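# Set console controls to MODE out, P1, CYCLE

## Task

Leave the console with the MODE knob pulled out, CHECK switched off, PROGRAM on P1 and the lever on CYCLE. The UNDER or OVER light must never light, not even briefly; it lights whenever MODE is out, CHECK is on and the lever is at CYCLE together while PROGRAM sits anywhere other than P1. The console is loose on the table, so it can slide or tip.

## Robot and tools

Robot: two arms, left_arm (base near y +0.296 m) and right_arm (base near y -0.339 m), both about 0.02-0.03 m above the table. right_arm has a five-finger right hand; left_arm has a mirrored left hand. A camera stand is bolted behind the arms.

Scene frame: origin at table-top height, midway between the nominal bases; +x forward over the table, +y toward left_arm, +z up. Results report each end_effector_position (m) and end_effector_quat_wxyz in this frame. Readings can be a few cm off, and an arm often rests 1-5 cm short of its command, usually low. That is normal and does not mean contact.

Hand point: a spot fixed to the palm, 0.15 m out from the wrist face and 0.05 m in front of the palm. Its +z runs along the straight fingers, +y leaves the palm face, and +x crosses the palm away from the thumb (toward the thumb on the left hand). Straight fingertips lie about 0.06 m beyond the point and 0.06 m behind it along -y. A wrist bracket on the little-finger side can strike things.

A row is 28 numbers, each in [-1, 1], always covering both arms: left dx, dy, dz, rx, ry, rz; left little, ring, middle, index, thumb_bend, thumb_turn, force_limit, speed; then the same 14 for the right arm. dx..rz are an offset, not a pose: measured from that arm's Hand target at the start of the action, along the Hand target's own axes. 1.0 equals 0.6 m of travel or 180 degrees; rx, ry, rz form a single rotation vector. Every row in an action counts from that same start, and re-sending an offset moves the arm further. All-zero pose numbers re-request the current Hand target. The controller limits each step to 40 degrees of turn from the measured orientation.

Hand numbers are absolute targets: -1 open/straight, +1 closed; thumb_turn -1 beside the palm, +1 across in front of it. force_limit maps -1..+1 to about 0..10 N (0..15 N for the two thumb motors); speed reaches full at +0.48 and above. There is no 'unchanged' value: to keep a hand as it is, repeat the last eight numbers you actually sent for it (before any were sent, use hand_measured plus hand_force_limit and hand_speed). Close slowly (speed -0.94 or less) for a gentle grip. With thumb turned in, the hand holds objects 0.035-0.065 m thick, or handles down to about 0.025 m. To loosen, send targets more open than hand_measured.

Tools:
- execute_actions(actions, cameras): actions is a list of up to many actions; each action is up to 15 rows at 1/30 s per step, the last row repeated to fill 15. An empty list returns camera images; cameras picks names, ["all"], or [].
- move(target, speed, blend, blocking, cameras): target is one 28-number row, or a list of up to 15 rows, each an offset from the Hand targets at the move's start (not from the previous row), in each Hand target's axes. speed is path speed in m/s, 0.002 to 4.3 (default 0.25), one value or one per target; turning is capped at twice that in rad/s. blend (m) rounds corners between listed targets; 0 stops at each. The whole move is capped at 10 s. It does not avoid obstacles or the other arm. Faster moves lag and overshoot more and strike harder. Keep paths clear of an arm's own base. blocking=false returns after about 0.5 s while motion continues.
- wait(seconds 0-10): lets time pass holding the last commands.
- stop(): brakes a running move.
- zoom_image(camera, region [x0,y0,x1,y1] pixels, max 504 per side) on the newest images of cam_head_left, cam_head_right, cam_high, cam_low (672x504), cam_left_wrist, cam_right_wrist (616x616).
- show_instructions(): shows the reference images.
- finished_scene(scene=1): ends the scene; final, and the console must stay correctly set without the robot.

Results: Hand target is the last commanded pose after clipping, the base for the next offsets. hand_measured, hand_stopped_by (moving, target, force, stalled, fault) and hand_load_n list six values in motor order; a lost grip shows as load near 0. The move: line reports done, off_target, moving, held or fault, and limits such as paced (pose clipped) or held (steps withheld). Joint velocities may read within noise. Joint torques include gravity. MOTOR HOT appears near 85 °C; at 100 °C the arm goes limp for 30-60 s, so avoid long stretched holds or pushing against unreachable targets.

Avoid: the forbidden combination above (set PROGRAM to P1 before the three other conditions can coincide, or keep CHECK off first); shoving the loose console off the table or dropping anything off it; fast impacts or hard presses on fixed objects; overloading fingers; any contact between the two arms or one hand gripping the other. To end a push, command the target back past the hand point.

Each tool is called as a command line: name --argument value for each argument, lists and objects as JSON in quotes; but a table of rows of numbers goes row by row, as --pt "numbers of a row", without its own name.

Reference images:

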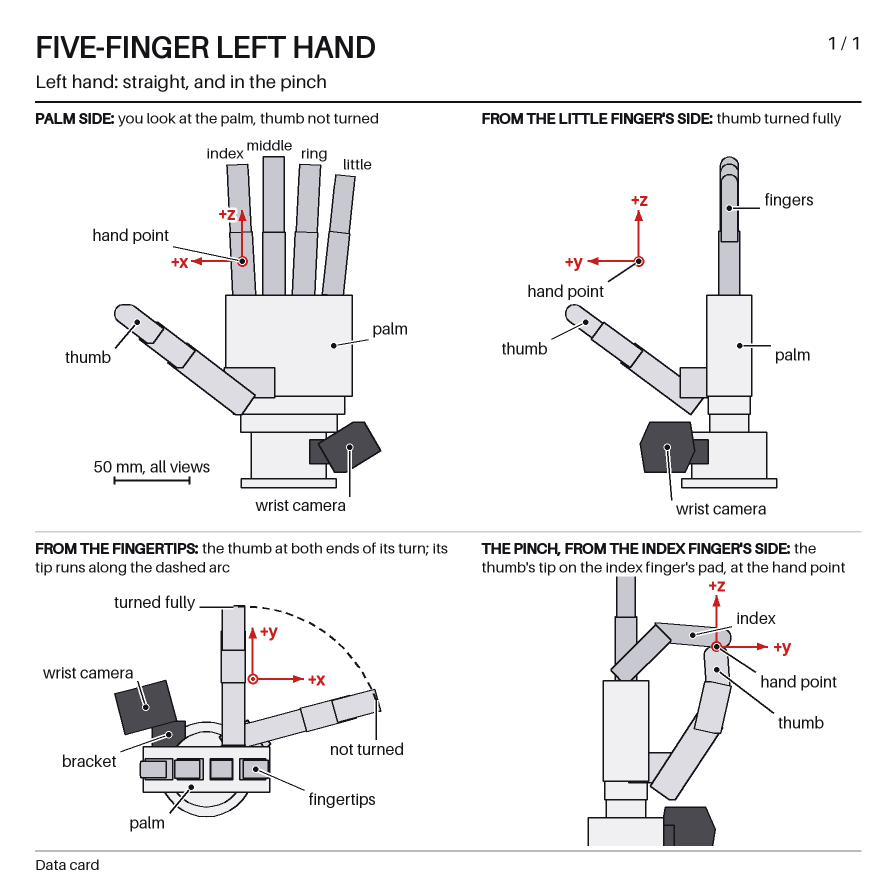

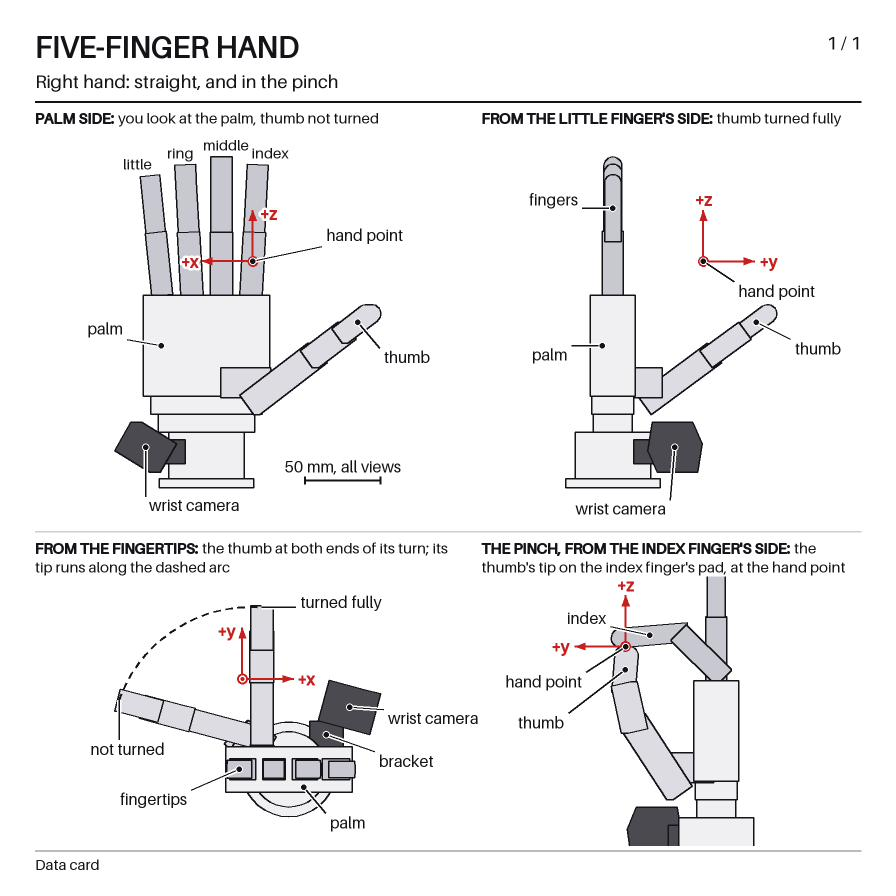

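## Session

execute_actions --actions '[]'

Scene clock: 0.00 s.
left_arm: end_effector_position=(+0.4429, +0.0977, +0.2552) hand_measured=(-1.000, -1.000, -1.000, -1.000, -1.000, -1.000) hand_load_n=(+0.0, +0.0, +0.0, +0.0, +0.0, +0.0) hand_stopped_by=(target, target, target, target, target, target) hand_force_limit=0.00 hand_speed=-0.80 end_effector_quat_wxyz=(-0.121, +0.667, -0.666, +0.311) | right_arm: end_effector_position=(+0.1317, -0.6057, +0.1800) hand_measured=(-1.000, -1.000, -1.000, -1.000, -1.000, -1.000) hand_load_n=(+0.0, +0.0, +0.0, +0.0, +0.0, +0.0) hand_stopped_by=(target, target, target, target, target, target) hand_force_limit=0.00 hand_speed=-0.80 end_effector_quat_wxyz=(-0.048, -0.007, +0.880, -0.472)
Joint positions: left_arm=[-0.26 1.356 1.214 -0.753 0.091 -0.302] | right_arm=[-0.906 0.55 0.496 -0.671 0.592 0.348]
Joint velocities: within noise
Joint torques (N m): no reading
Heat: left arm: hottest waist 30 °C; right arm: hottest waist 32 °C.
Hand target: left_arm +0.4512, +0.0954, +0.2728; -0.130, +0.662, -0.662, +0.327 | right_arm +0.1349, -0.6098, +0.1918; -0.042, -0.004, +0.876, -0.480

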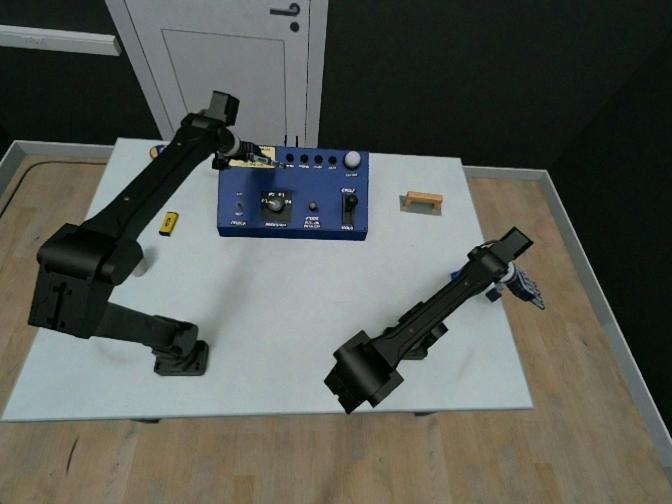

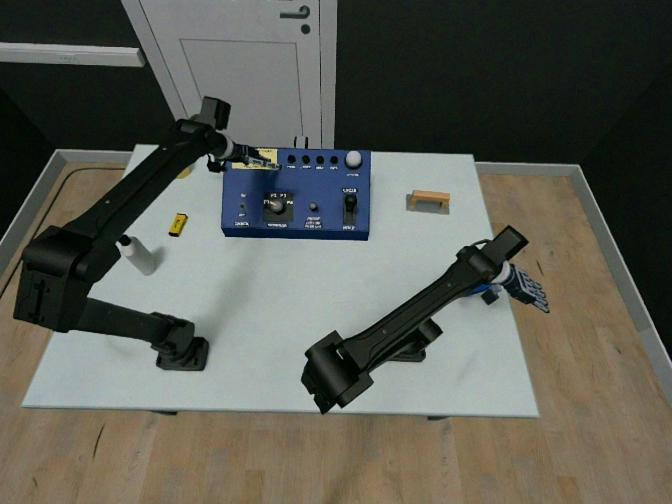

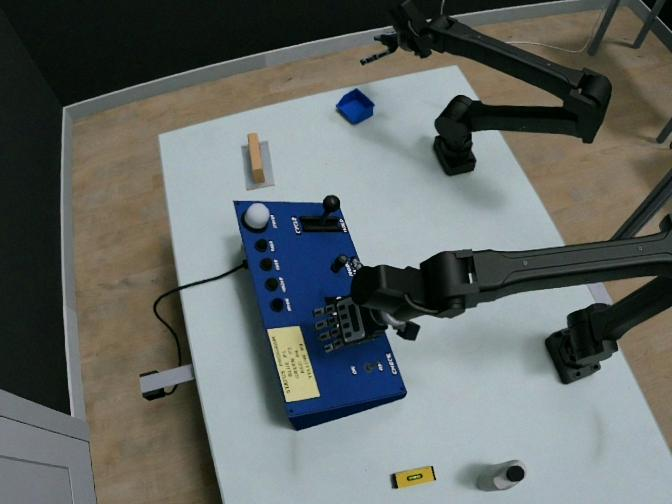

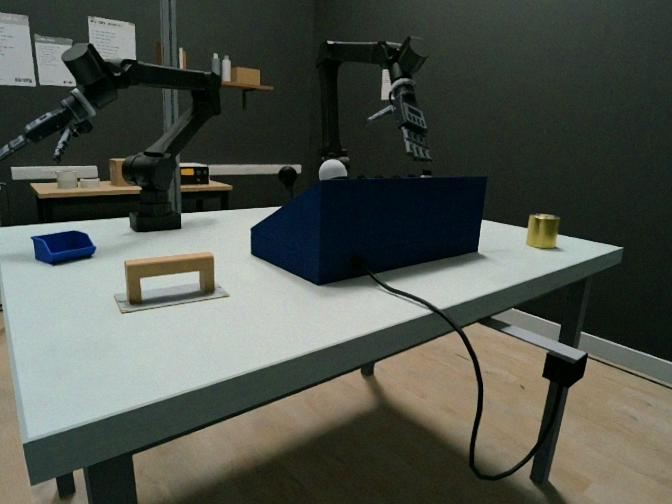

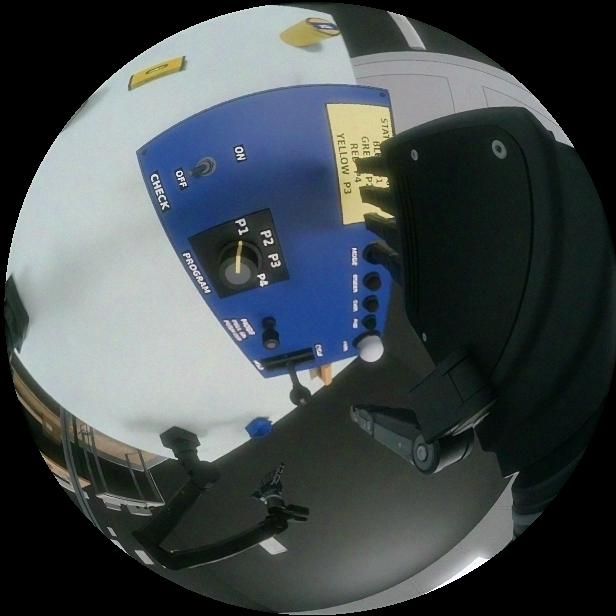

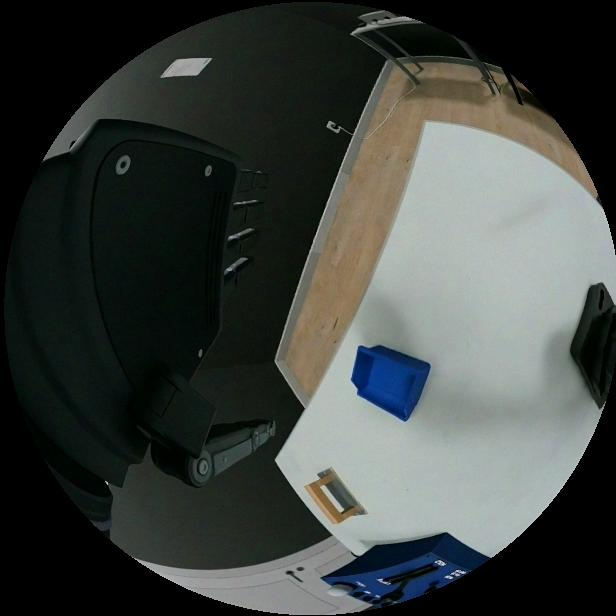

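zoom_image --camera "cam_left_wrist" --region '[120, 70, 420, 420]'

zoom_image --camera "cam_head_left" --region '[200, 130, 400, 260]'

zoom_image --camera "cam_high" --region '[210, 180, 430, 440]'

zoom_image --camera "cam_head_right" --region '[200, 130, 400, 260]'

Scaled by 1.440 from the camera's 616x616 image, which has a finer 880x880 frame.

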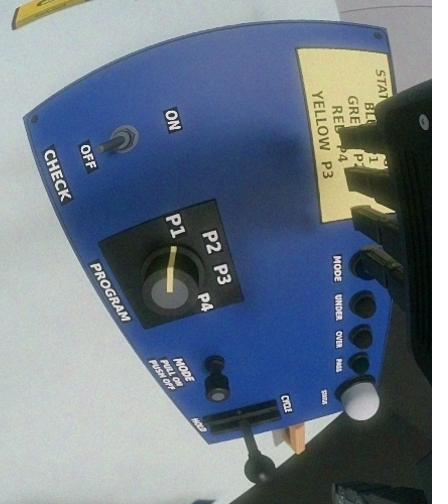

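Scaled by 2.520 from the camera's 672x504 image, which has a finer 960x720 frame.

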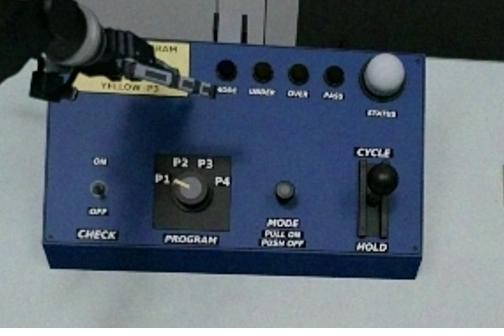

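Scaled by 1.938 from the camera's 672x504 image, which has a finer 960x720 frame.

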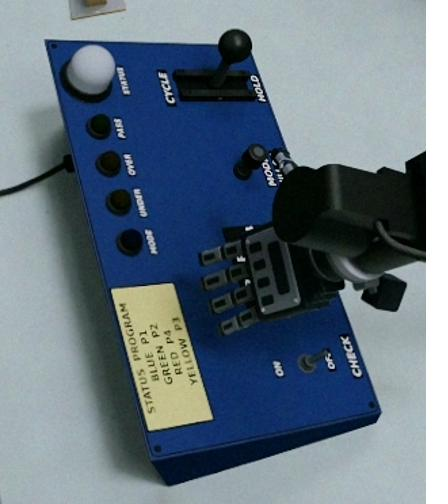

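Scaled by 2.520 from the camera's 672x504 image, which has a finer 960x720 frame.

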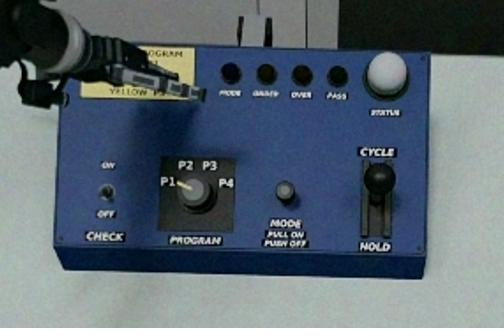

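zoom_image --camera "cam_high" --region '[290, 185, 370, 245]'

zoom_image --camera "cam_left_wrist" --region '[230, 300, 340, 420]'

zoom_image --camera "cam_left_wrist" --region '[140, 120, 300, 280]'

zoom_image --camera "cam_head_right" --region '[220, 180, 300, 240]'

zoom_image --camera "cam_head_right" --region '[290, 180, 370, 240]'

zoom_image --camera "cam_low" --region '[230, 140, 500, 290]'

Scaled by 6.300 from the camera's 672x504 image, which has a finer 960x720 frame.

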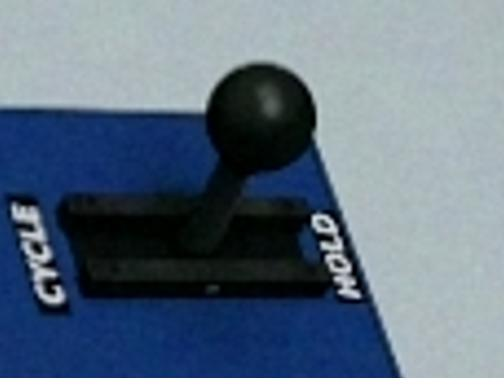

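Scaled by 4.200 from the camera's 616x616 image, which has a finer 880x880 frame.

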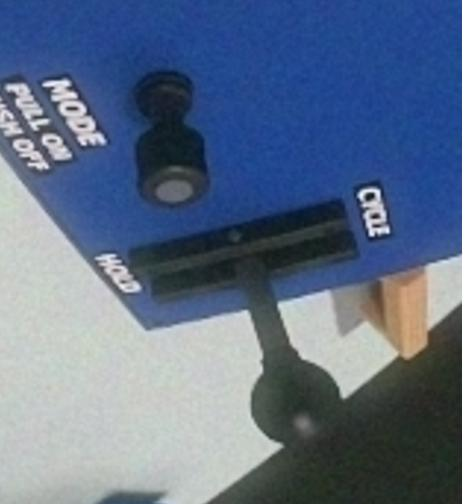

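Scaled by 3.150 from the camera's 616x616 image, which has a finer 880x880 frame.

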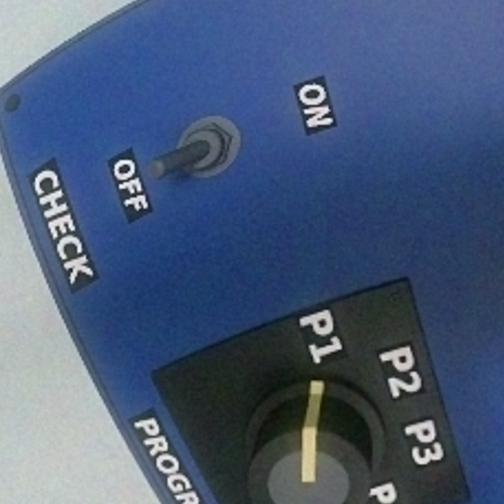

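Scaled by 6.300 from the camera's 672x504 image, which has a finer 960x720 frame.

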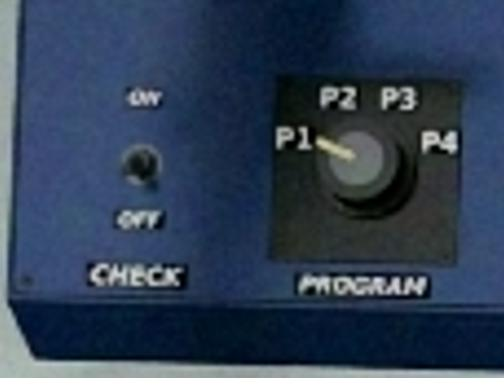

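Scaled by 6.300 from the camera's 672x504 image, which has a finer 960x720 frame.

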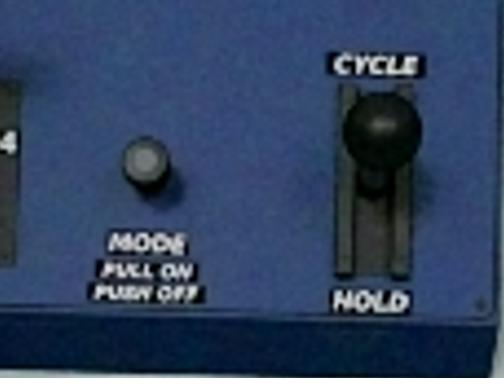

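Scaled by 1.867 from the camera's 672x504 image, which has a finer 960x720 frame.

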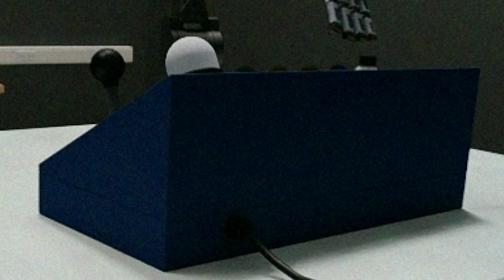

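move --pt "0.127 0.041 -0.05 0.1256 0.0002 0.0774 -1 -1 -0.65 -0.5 -0.46 1 0 0.2 -0.3368 -0.07 -0.2755 0.0732 -0.2488 -0.0695 -1 -1 -1 -1 -1 -1 0 -0.8" --pt "0.254 0.0817 -0.0373 0.2512 0.0003 0.1547 -1 -1 -0.65 -0.5 -0.46 1 0 0.2 -0.3378 0.0758 -0.5978 0.1463 -0.4975 -0.139 -1 -1 -1 -1 -1 -1 0 -0.8" --speed 0.3 --blend '[0.05, 0]' --cameras '["all"]'

Scene clock: 153.53 s.
left_arm: end_effector_position=(+0.3848, -0.0443, +0.2947) hand_measured=(-1.000, -1.000, -0.650, -0.500, -0.460, +1.000) hand_load_n=(+0.0, -0.5, +0.0, +0.0, +0.0, +0.0) hand_stopped_by=(target, target, target, target, target, target) hand_force_limit=0.00 hand_speed=0.20 end_effector_quat_wxyz=(+0.442, -0.392, +0.628, -0.507) | right_arm: end_effector_position=(+0.3586, -0.2941, +0.3279) hand_measured=(-1.000, -1.000, -1.000, -1.000, -1.000, -1.000) hand_load_n=(+0.0, -0.5, +0.0, +0.0, +0.0, -0.5) hand_stopped_by=(target, target, target, target, target, target) hand_force_limit=0.00 hand_speed=-0.80 end_effector_quat_wxyz=(+0.483, -0.509, +0.524, -0.484)
Joint positions: left_arm=[-0.816 1.171 0.768 0.292 -0.526 0.103] | right_arm=[0.136 0.391 0.509 -0.185 0.123 0.021]
Joint torques (N m): left_arm=[-1.38 -5.3 7.88 2.65 -0.11 0.17] | right_arm=[0.67 0.44 9.76 3.43 0.11 -0.23]
Heat: left arm: hottest elbow 34 °C; right arm: hottest elbow 37 °C.
Hand target: left_arm +0.3854, -0.0497, +0.2999; +0.445, -0.388, +0.623, -0.514 | right_arm +0.3600, -0.2903, +0.3301; +0.486, -0.513, +0.513, -0.487
Off the commanded pose: left_arm 0.007 m, 1 deg | right_arm 0.004 m, 1 deg.
move: done

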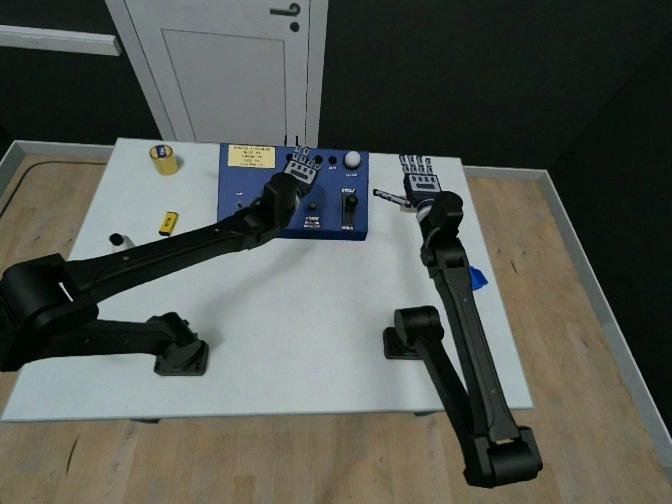

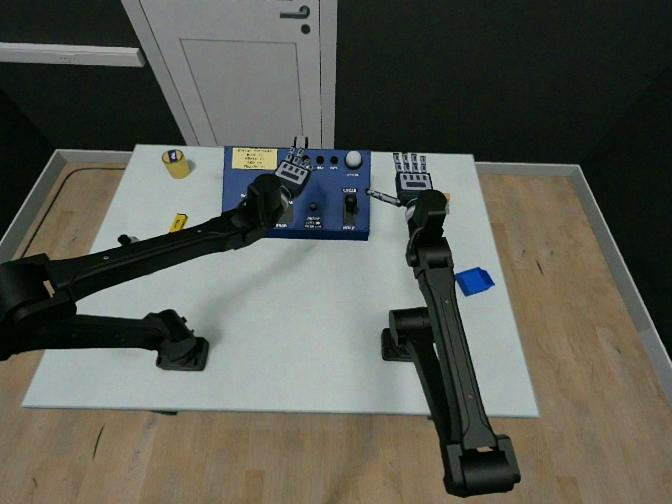

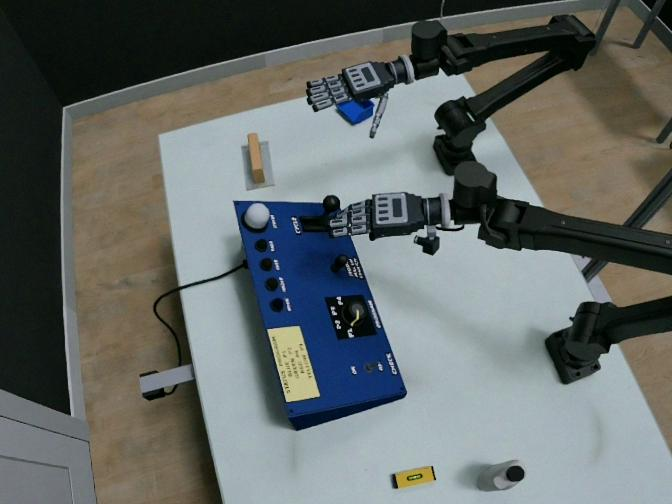

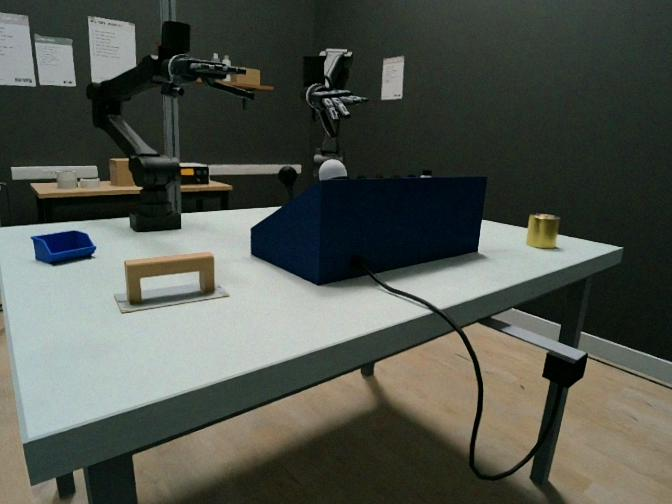

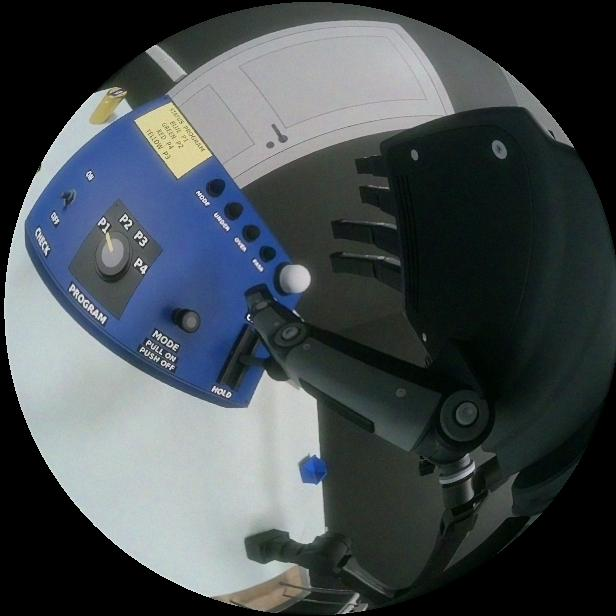

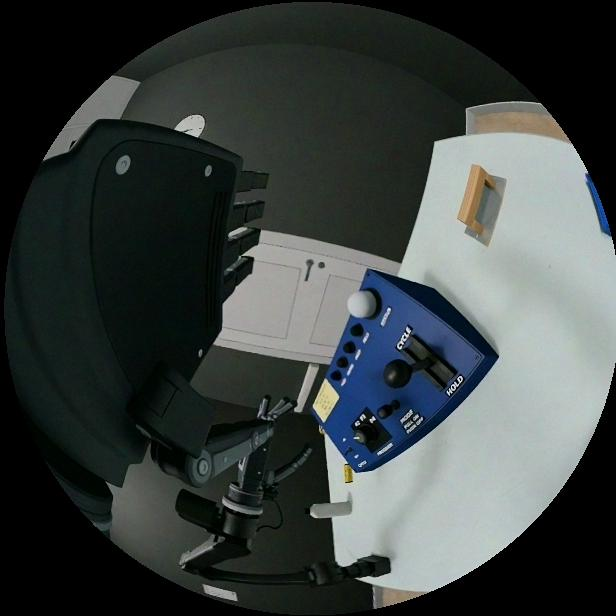

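zoom_image --camera "cam_right_wrist" --region '[320, 260, 510, 480]'

zoom_image --camera "cam_left_wrist" --region '[20, 90, 330, 420]'

zoom_image --camera "cam_high" --region '[225, 180, 415, 440]'

zoom_image --camera "cam_low" --region '[230, 140, 400, 290]'

Scaled by 2.291 from the camera's 616x616 image, which has a finer 880x880 frame.

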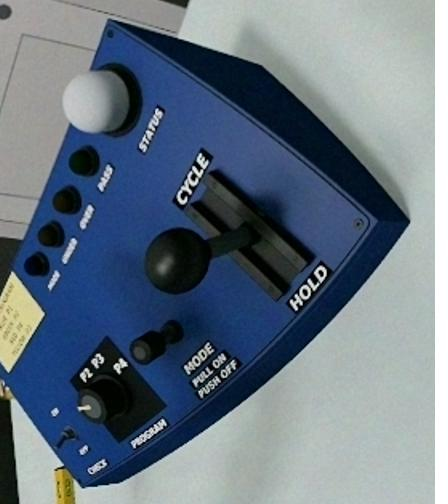

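Scaled by 1.527 from the camera's 616x616 image, which has a finer 880x880 frame.

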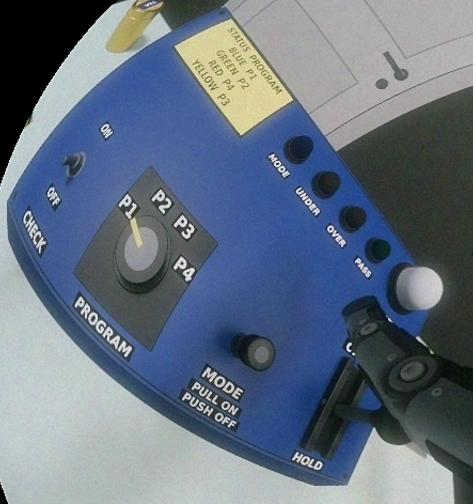

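Scaled by 1.938 from the camera's 672x504 image, which has a finer 960x720 frame.

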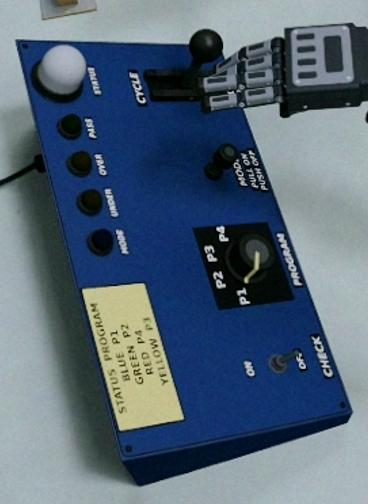

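Scaled by 2.965 from the camera's 672x504 image, which has a finer 960x720 frame.

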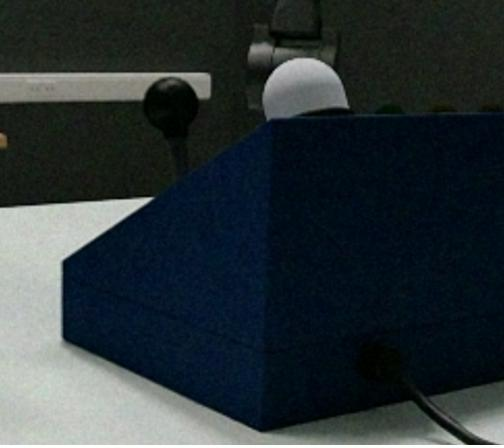

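zoom_image --camera "cam_head_left" --region '[300, 140, 380, 245]'

zoom_image --camera "cam_right_wrist" --region '[360, 310, 480, 430]'

zoom_image --camera "cam_left_wrist" --region '[130, 270, 330, 420]'

Scaled by 4.800 from the camera's 672x504 image, which has a finer 960x720 frame.

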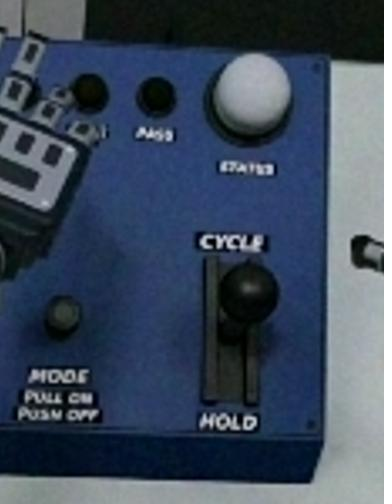

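Scaled by 4.200 from the camera's 616x616 image, which has a finer 880x880 frame.

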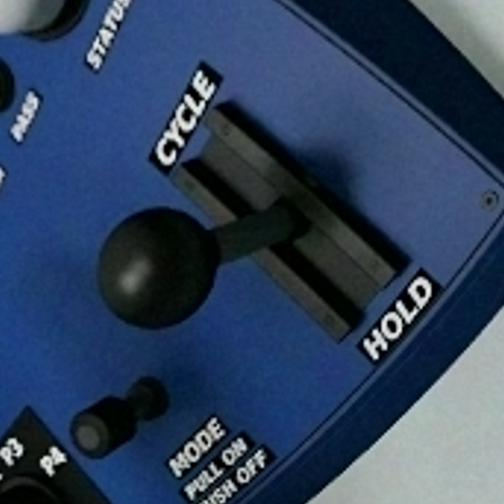

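Scaled by 2.520 from the camera's 616x616 image, which has a finer 880x880 frame.

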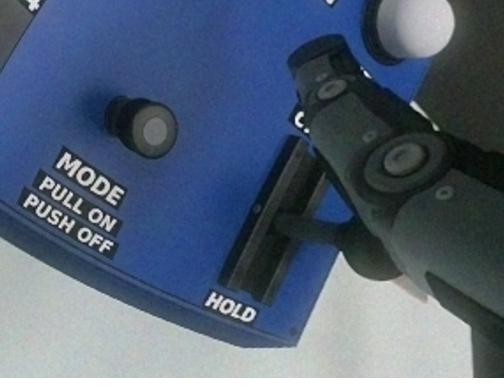

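move --target '[0.06, 0.0735, 0.0212, 0, 0, 0, -1, -1, -0.65, -0.5, -0.46, 1, 0, 0.2, 0.1, 0.071, 0.2373, 0, 0, 0, -1, -1, -1, -1, -1, -1, 0, -0.8]' --speed 0.25 --cameras '["cam_left_wrist", "cam_right_wrist", "cam_high", "cam_head_left"]'

Scene clock: 211.40 s.
left_arm: end_effector_position=(+0.3854, -0.0735, +0.2436) hand_measured=(-1.000, -1.000, -0.650, -0.500, -0.460, +1.000) hand_load_n=(+0.0, +0.0, +0.0, +0.0, +0.0, +0.0) hand_stopped_by=(target, target, target, target, target, target) hand_force_limit=0.00 hand_speed=0.20 end_effector_quat_wxyz=(+0.444, -0.390, +0.630, -0.504) | right_arm: end_effector_position=(+0.4862, -0.3448, +0.2568) hand_measured=(-1.000, -1.000, -1.000, -1.000, -1.000, -1.000) hand_load_n=(-0.5, +0.0, +0.0, +0.0, +0.0, -0.5) hand_stopped_by=(target, target, target, target, target, target) hand_force_limit=0.00 hand_speed=-0.80 end_effector_quat_wxyz=(-0.480, +0.520, -0.528, +0.469)
Joint positions: left_arm=[-0.868 1.313 0.736 0.461 -0.577 0.103] | right_arm=[-0.108 0.968 0.533 0.335 -0.139 0.004]
Joint torques (N m): left_arm=[-1.03 -6.77 7.51 2.67 -0.12 0.11] | right_arm=[-1.14 -4.31 12.7 3.45 0.05 -0.2]
Heat: left arm: hottest shoulder 31 °C; right arm: hottest elbow 34 °C.
Hand target: left_arm +0.3854, -0.0797, +0.2497; +0.445, -0.388, +0.623, -0.514 | right_arm +0.4999, -0.3507, +0.2800; -0.486, +0.513, -0.513, +0.487
Off the commanded pose: left_arm 0.009 m, 1 deg | right_arm 0.028 m, 3 deg.
move: off_target (right_arm)
Images, in order (width x height): cam_head_left 672x504, cam_high 672x504, cam_left_wrist 616x616, cam_right_wrist 616x616.

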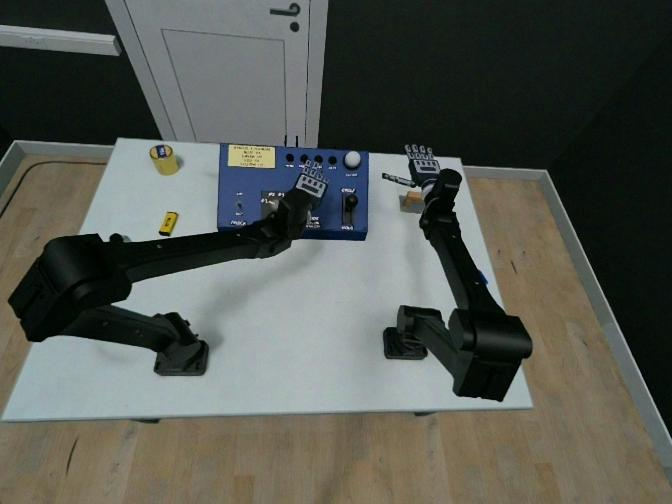

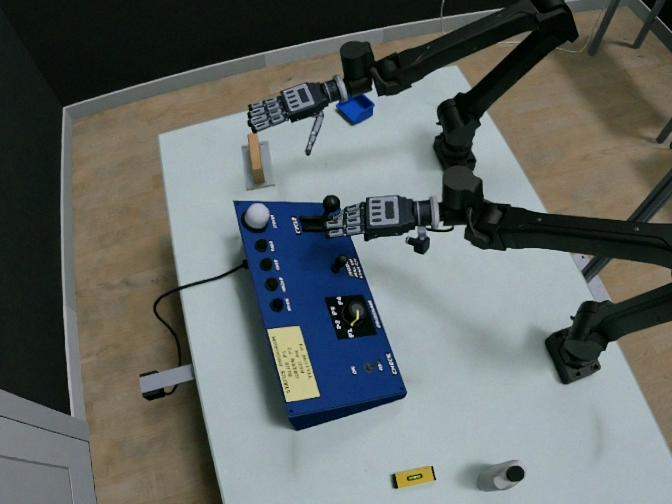

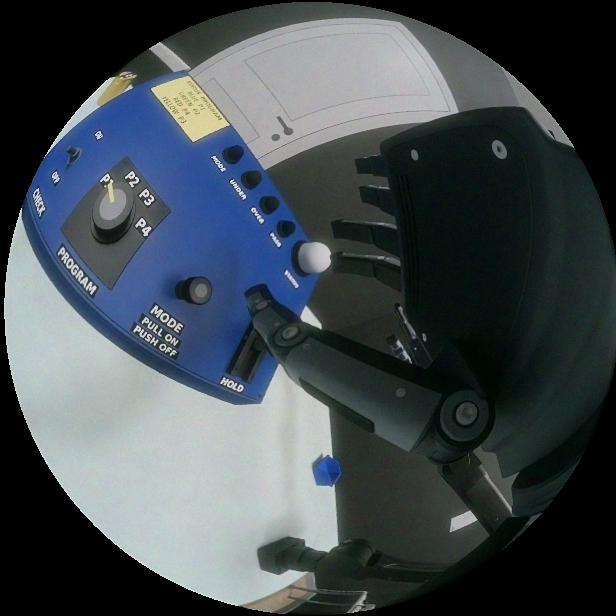

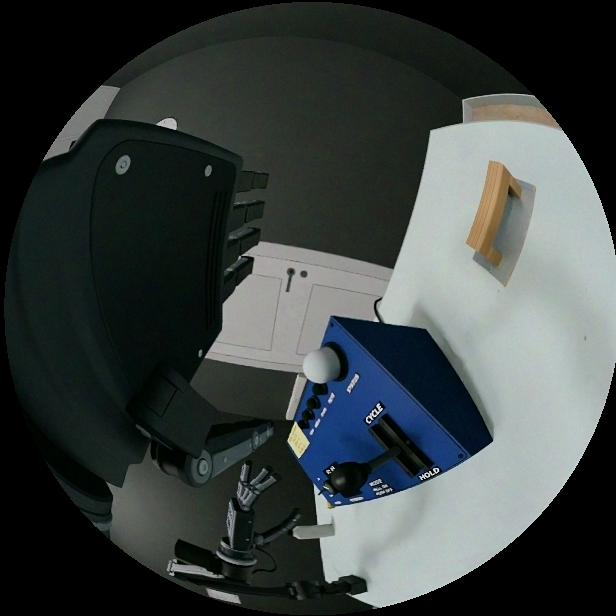

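zoom_image --camera "cam_right_wrist" --region '[280, 310, 500, 520]'

zoom_image --camera "cam_left_wrist" --region '[130, 220, 340, 420]'

Scaled by 2.291 from the camera's 616x616 image, which has a finer 880x880 frame.

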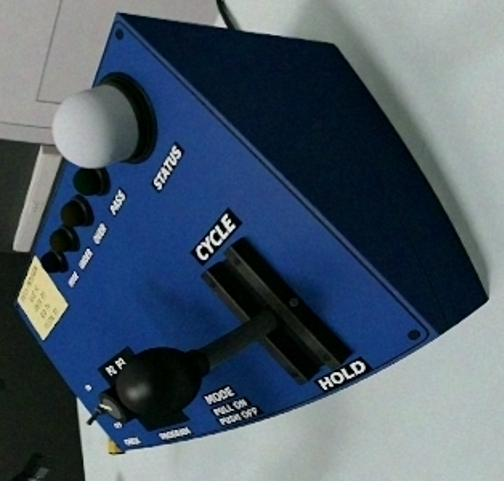

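Scaled by 2.400 from the camera's 616x616 image, which has a finer 880x880 frame.

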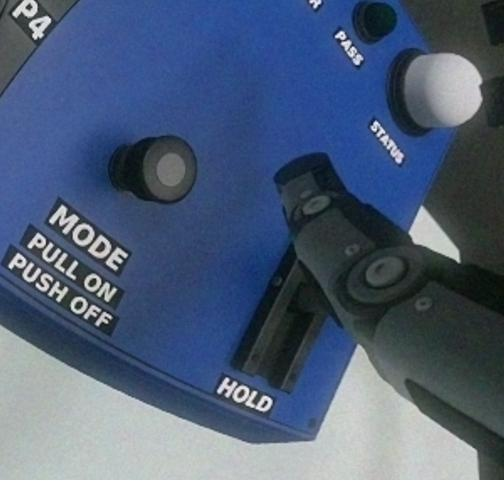

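move --target '[0.005, 0.0517, -0.0708, 0, 0, 0, -1, -1, -0.65, -0.5, -0.46, 1, 0, 0.2, -0.2667, 0.0155, -0.2947, 0, 0, 0, -1, -1, -0.65, -0.5, -0.46, 1, 0, 0.2]' --speed 0.25 --cameras '["cam_left_wrist", "cam_right_wrist", "cam_high", "cam_head_left", "cam_head_right"]'

Scene clock: 255.20 s.
left_arm: end_effector_position=(+0.3448, -0.0595, +0.2064) hand_measured=(-1.000, -1.000, -0.650, -0.500, -0.460, +1.000) hand_load_n=(+0.0, +0.0, -0.5, +0.0, +0.0, +0.0) hand_stopped_by=(target, target, target, target, target, target) hand_force_limit=0.00 hand_speed=0.20 end_effector_quat_wxyz=(+0.446, -0.387, +0.637, -0.496) | right_arm: end_effector_position=(+0.3243, -0.1948, +0.2776) hand_measured=(-1.000, -1.000, -0.650, -0.500, -0.460, +1.000) hand_load_n=(-0.5, +0.0, +0.0, +0.0, +0.0, +0.0) hand_stopped_by=(target, target, target, target, target, target) hand_force_limit=0.00 hand_speed=0.20 end_effector_quat_wxyz=(+0.483, -0.512, +0.512, -0.493)
Joint positions: left_arm=[-0.933 1.284 0.606 0.539 -0.642 0.103] | right_arm=[0.82 0.438 0.378 -0.01 0.802 0.039]
Joint torques (N m): left_arm=[-1.79 -6.65 6.95 2.78 -0.13 0.05] | right_arm=[0.73 0.32 10.54 1.94 0.35 0.03]
Heat: left arm: hottest shoulder 31 °C; right arm: hottest elbow 36 °C.
Hand target: left_arm +0.3431, -0.0648, +0.2219; +0.445, -0.388, +0.623, -0.514 | right_arm +0.3231, -0.1904, +0.2799; +0.486, -0.513, +0.514, -0.487
Off the commanded pose: left_arm 0.016 m, 3 deg | right_arm 0.005 m, 1 deg.
move: off_target (left_arm)
Images, in order (width x height): cam_head_left 672x504, cam_head_right 672x504, cam_high 672x504, cam_left_wrist 616x616, cam_right_wrist 616x616.

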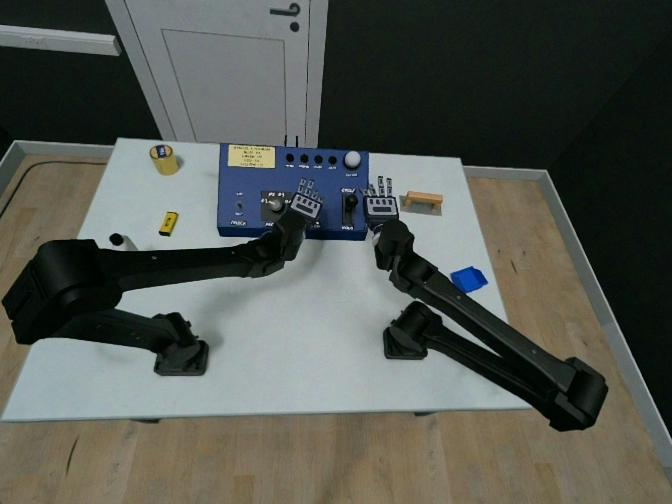

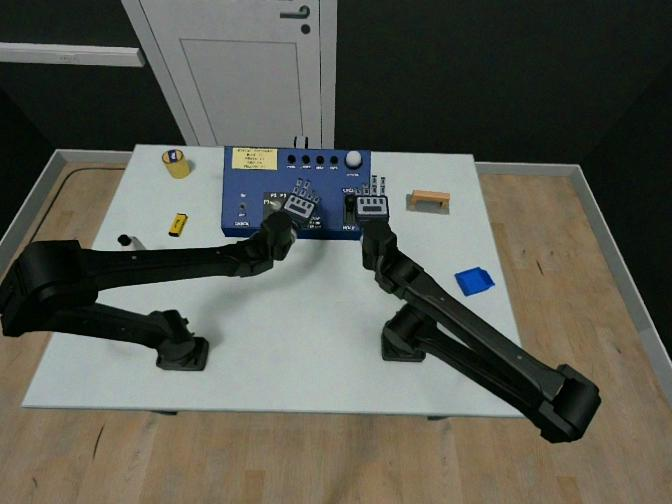

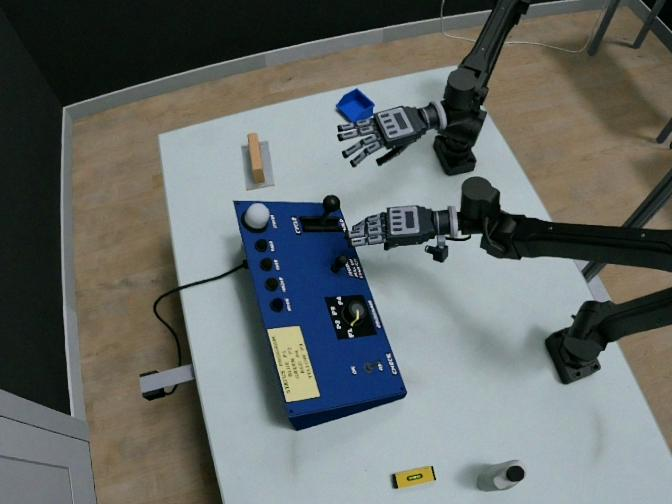

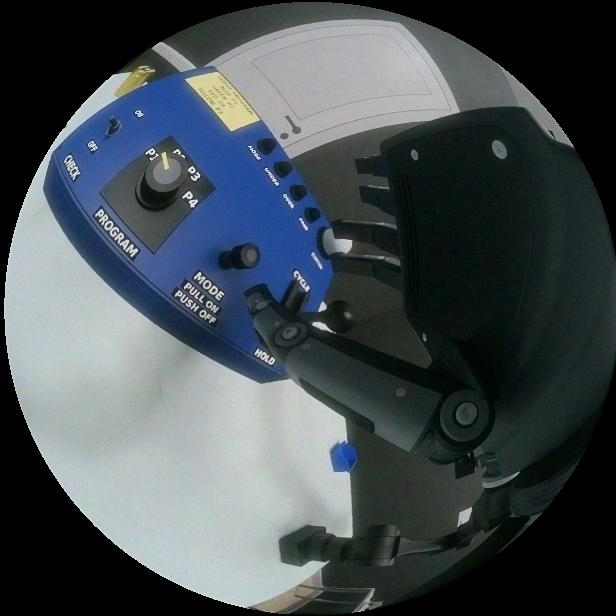

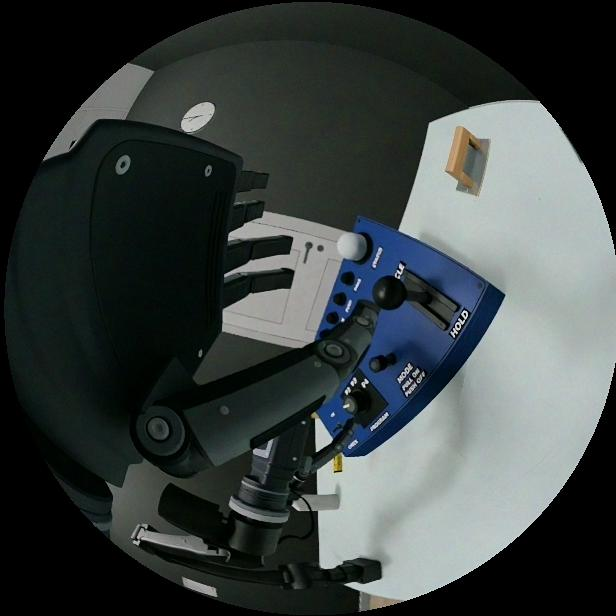

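zoom_image --camera "cam_right_wrist" --region '[240, 200, 510, 500]'

zoom_image --camera "cam_high" --region '[290, 180, 470, 330]'

zoom_image --camera "cam_head_left" --region '[250, 150, 390, 260]'

zoom_image --camera "cam_left_wrist" --region '[150, 170, 400, 420]'

Scaled by 1.680 from the camera's 616x616 image, which has a finer 880x880 frame.

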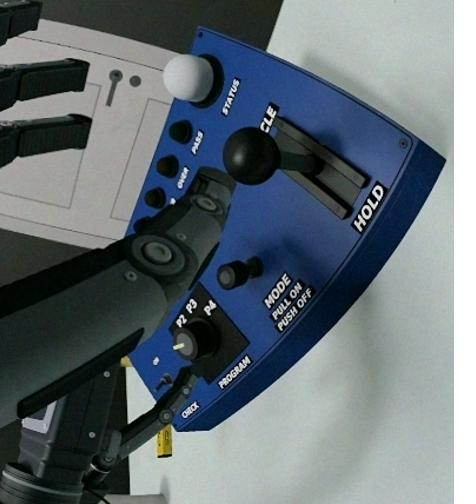

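Scaled by 2.800 from the camera's 672x504 image, which has a finer 960x720 frame.

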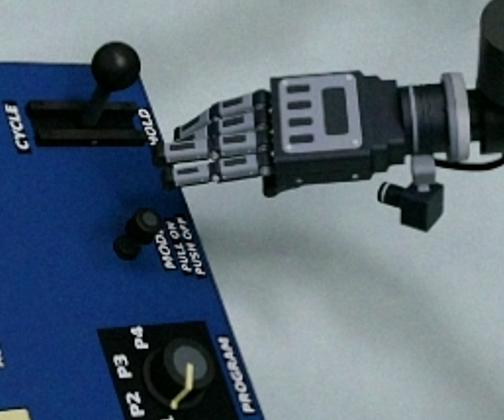

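Scaled by 3.600 from the camera's 672x504 image, which has a finer 960x720 frame.

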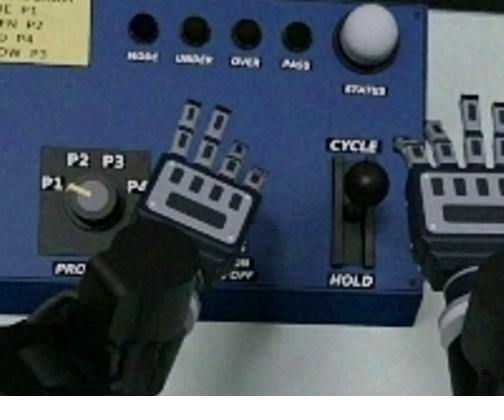

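Scaled by 2.016 from the camera's 616x616 image, which has a finer 880x880 frame.

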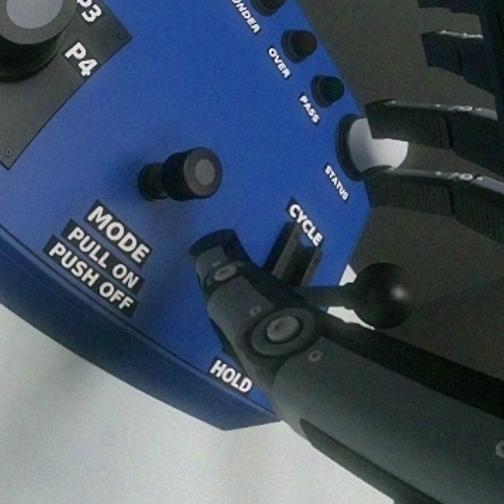

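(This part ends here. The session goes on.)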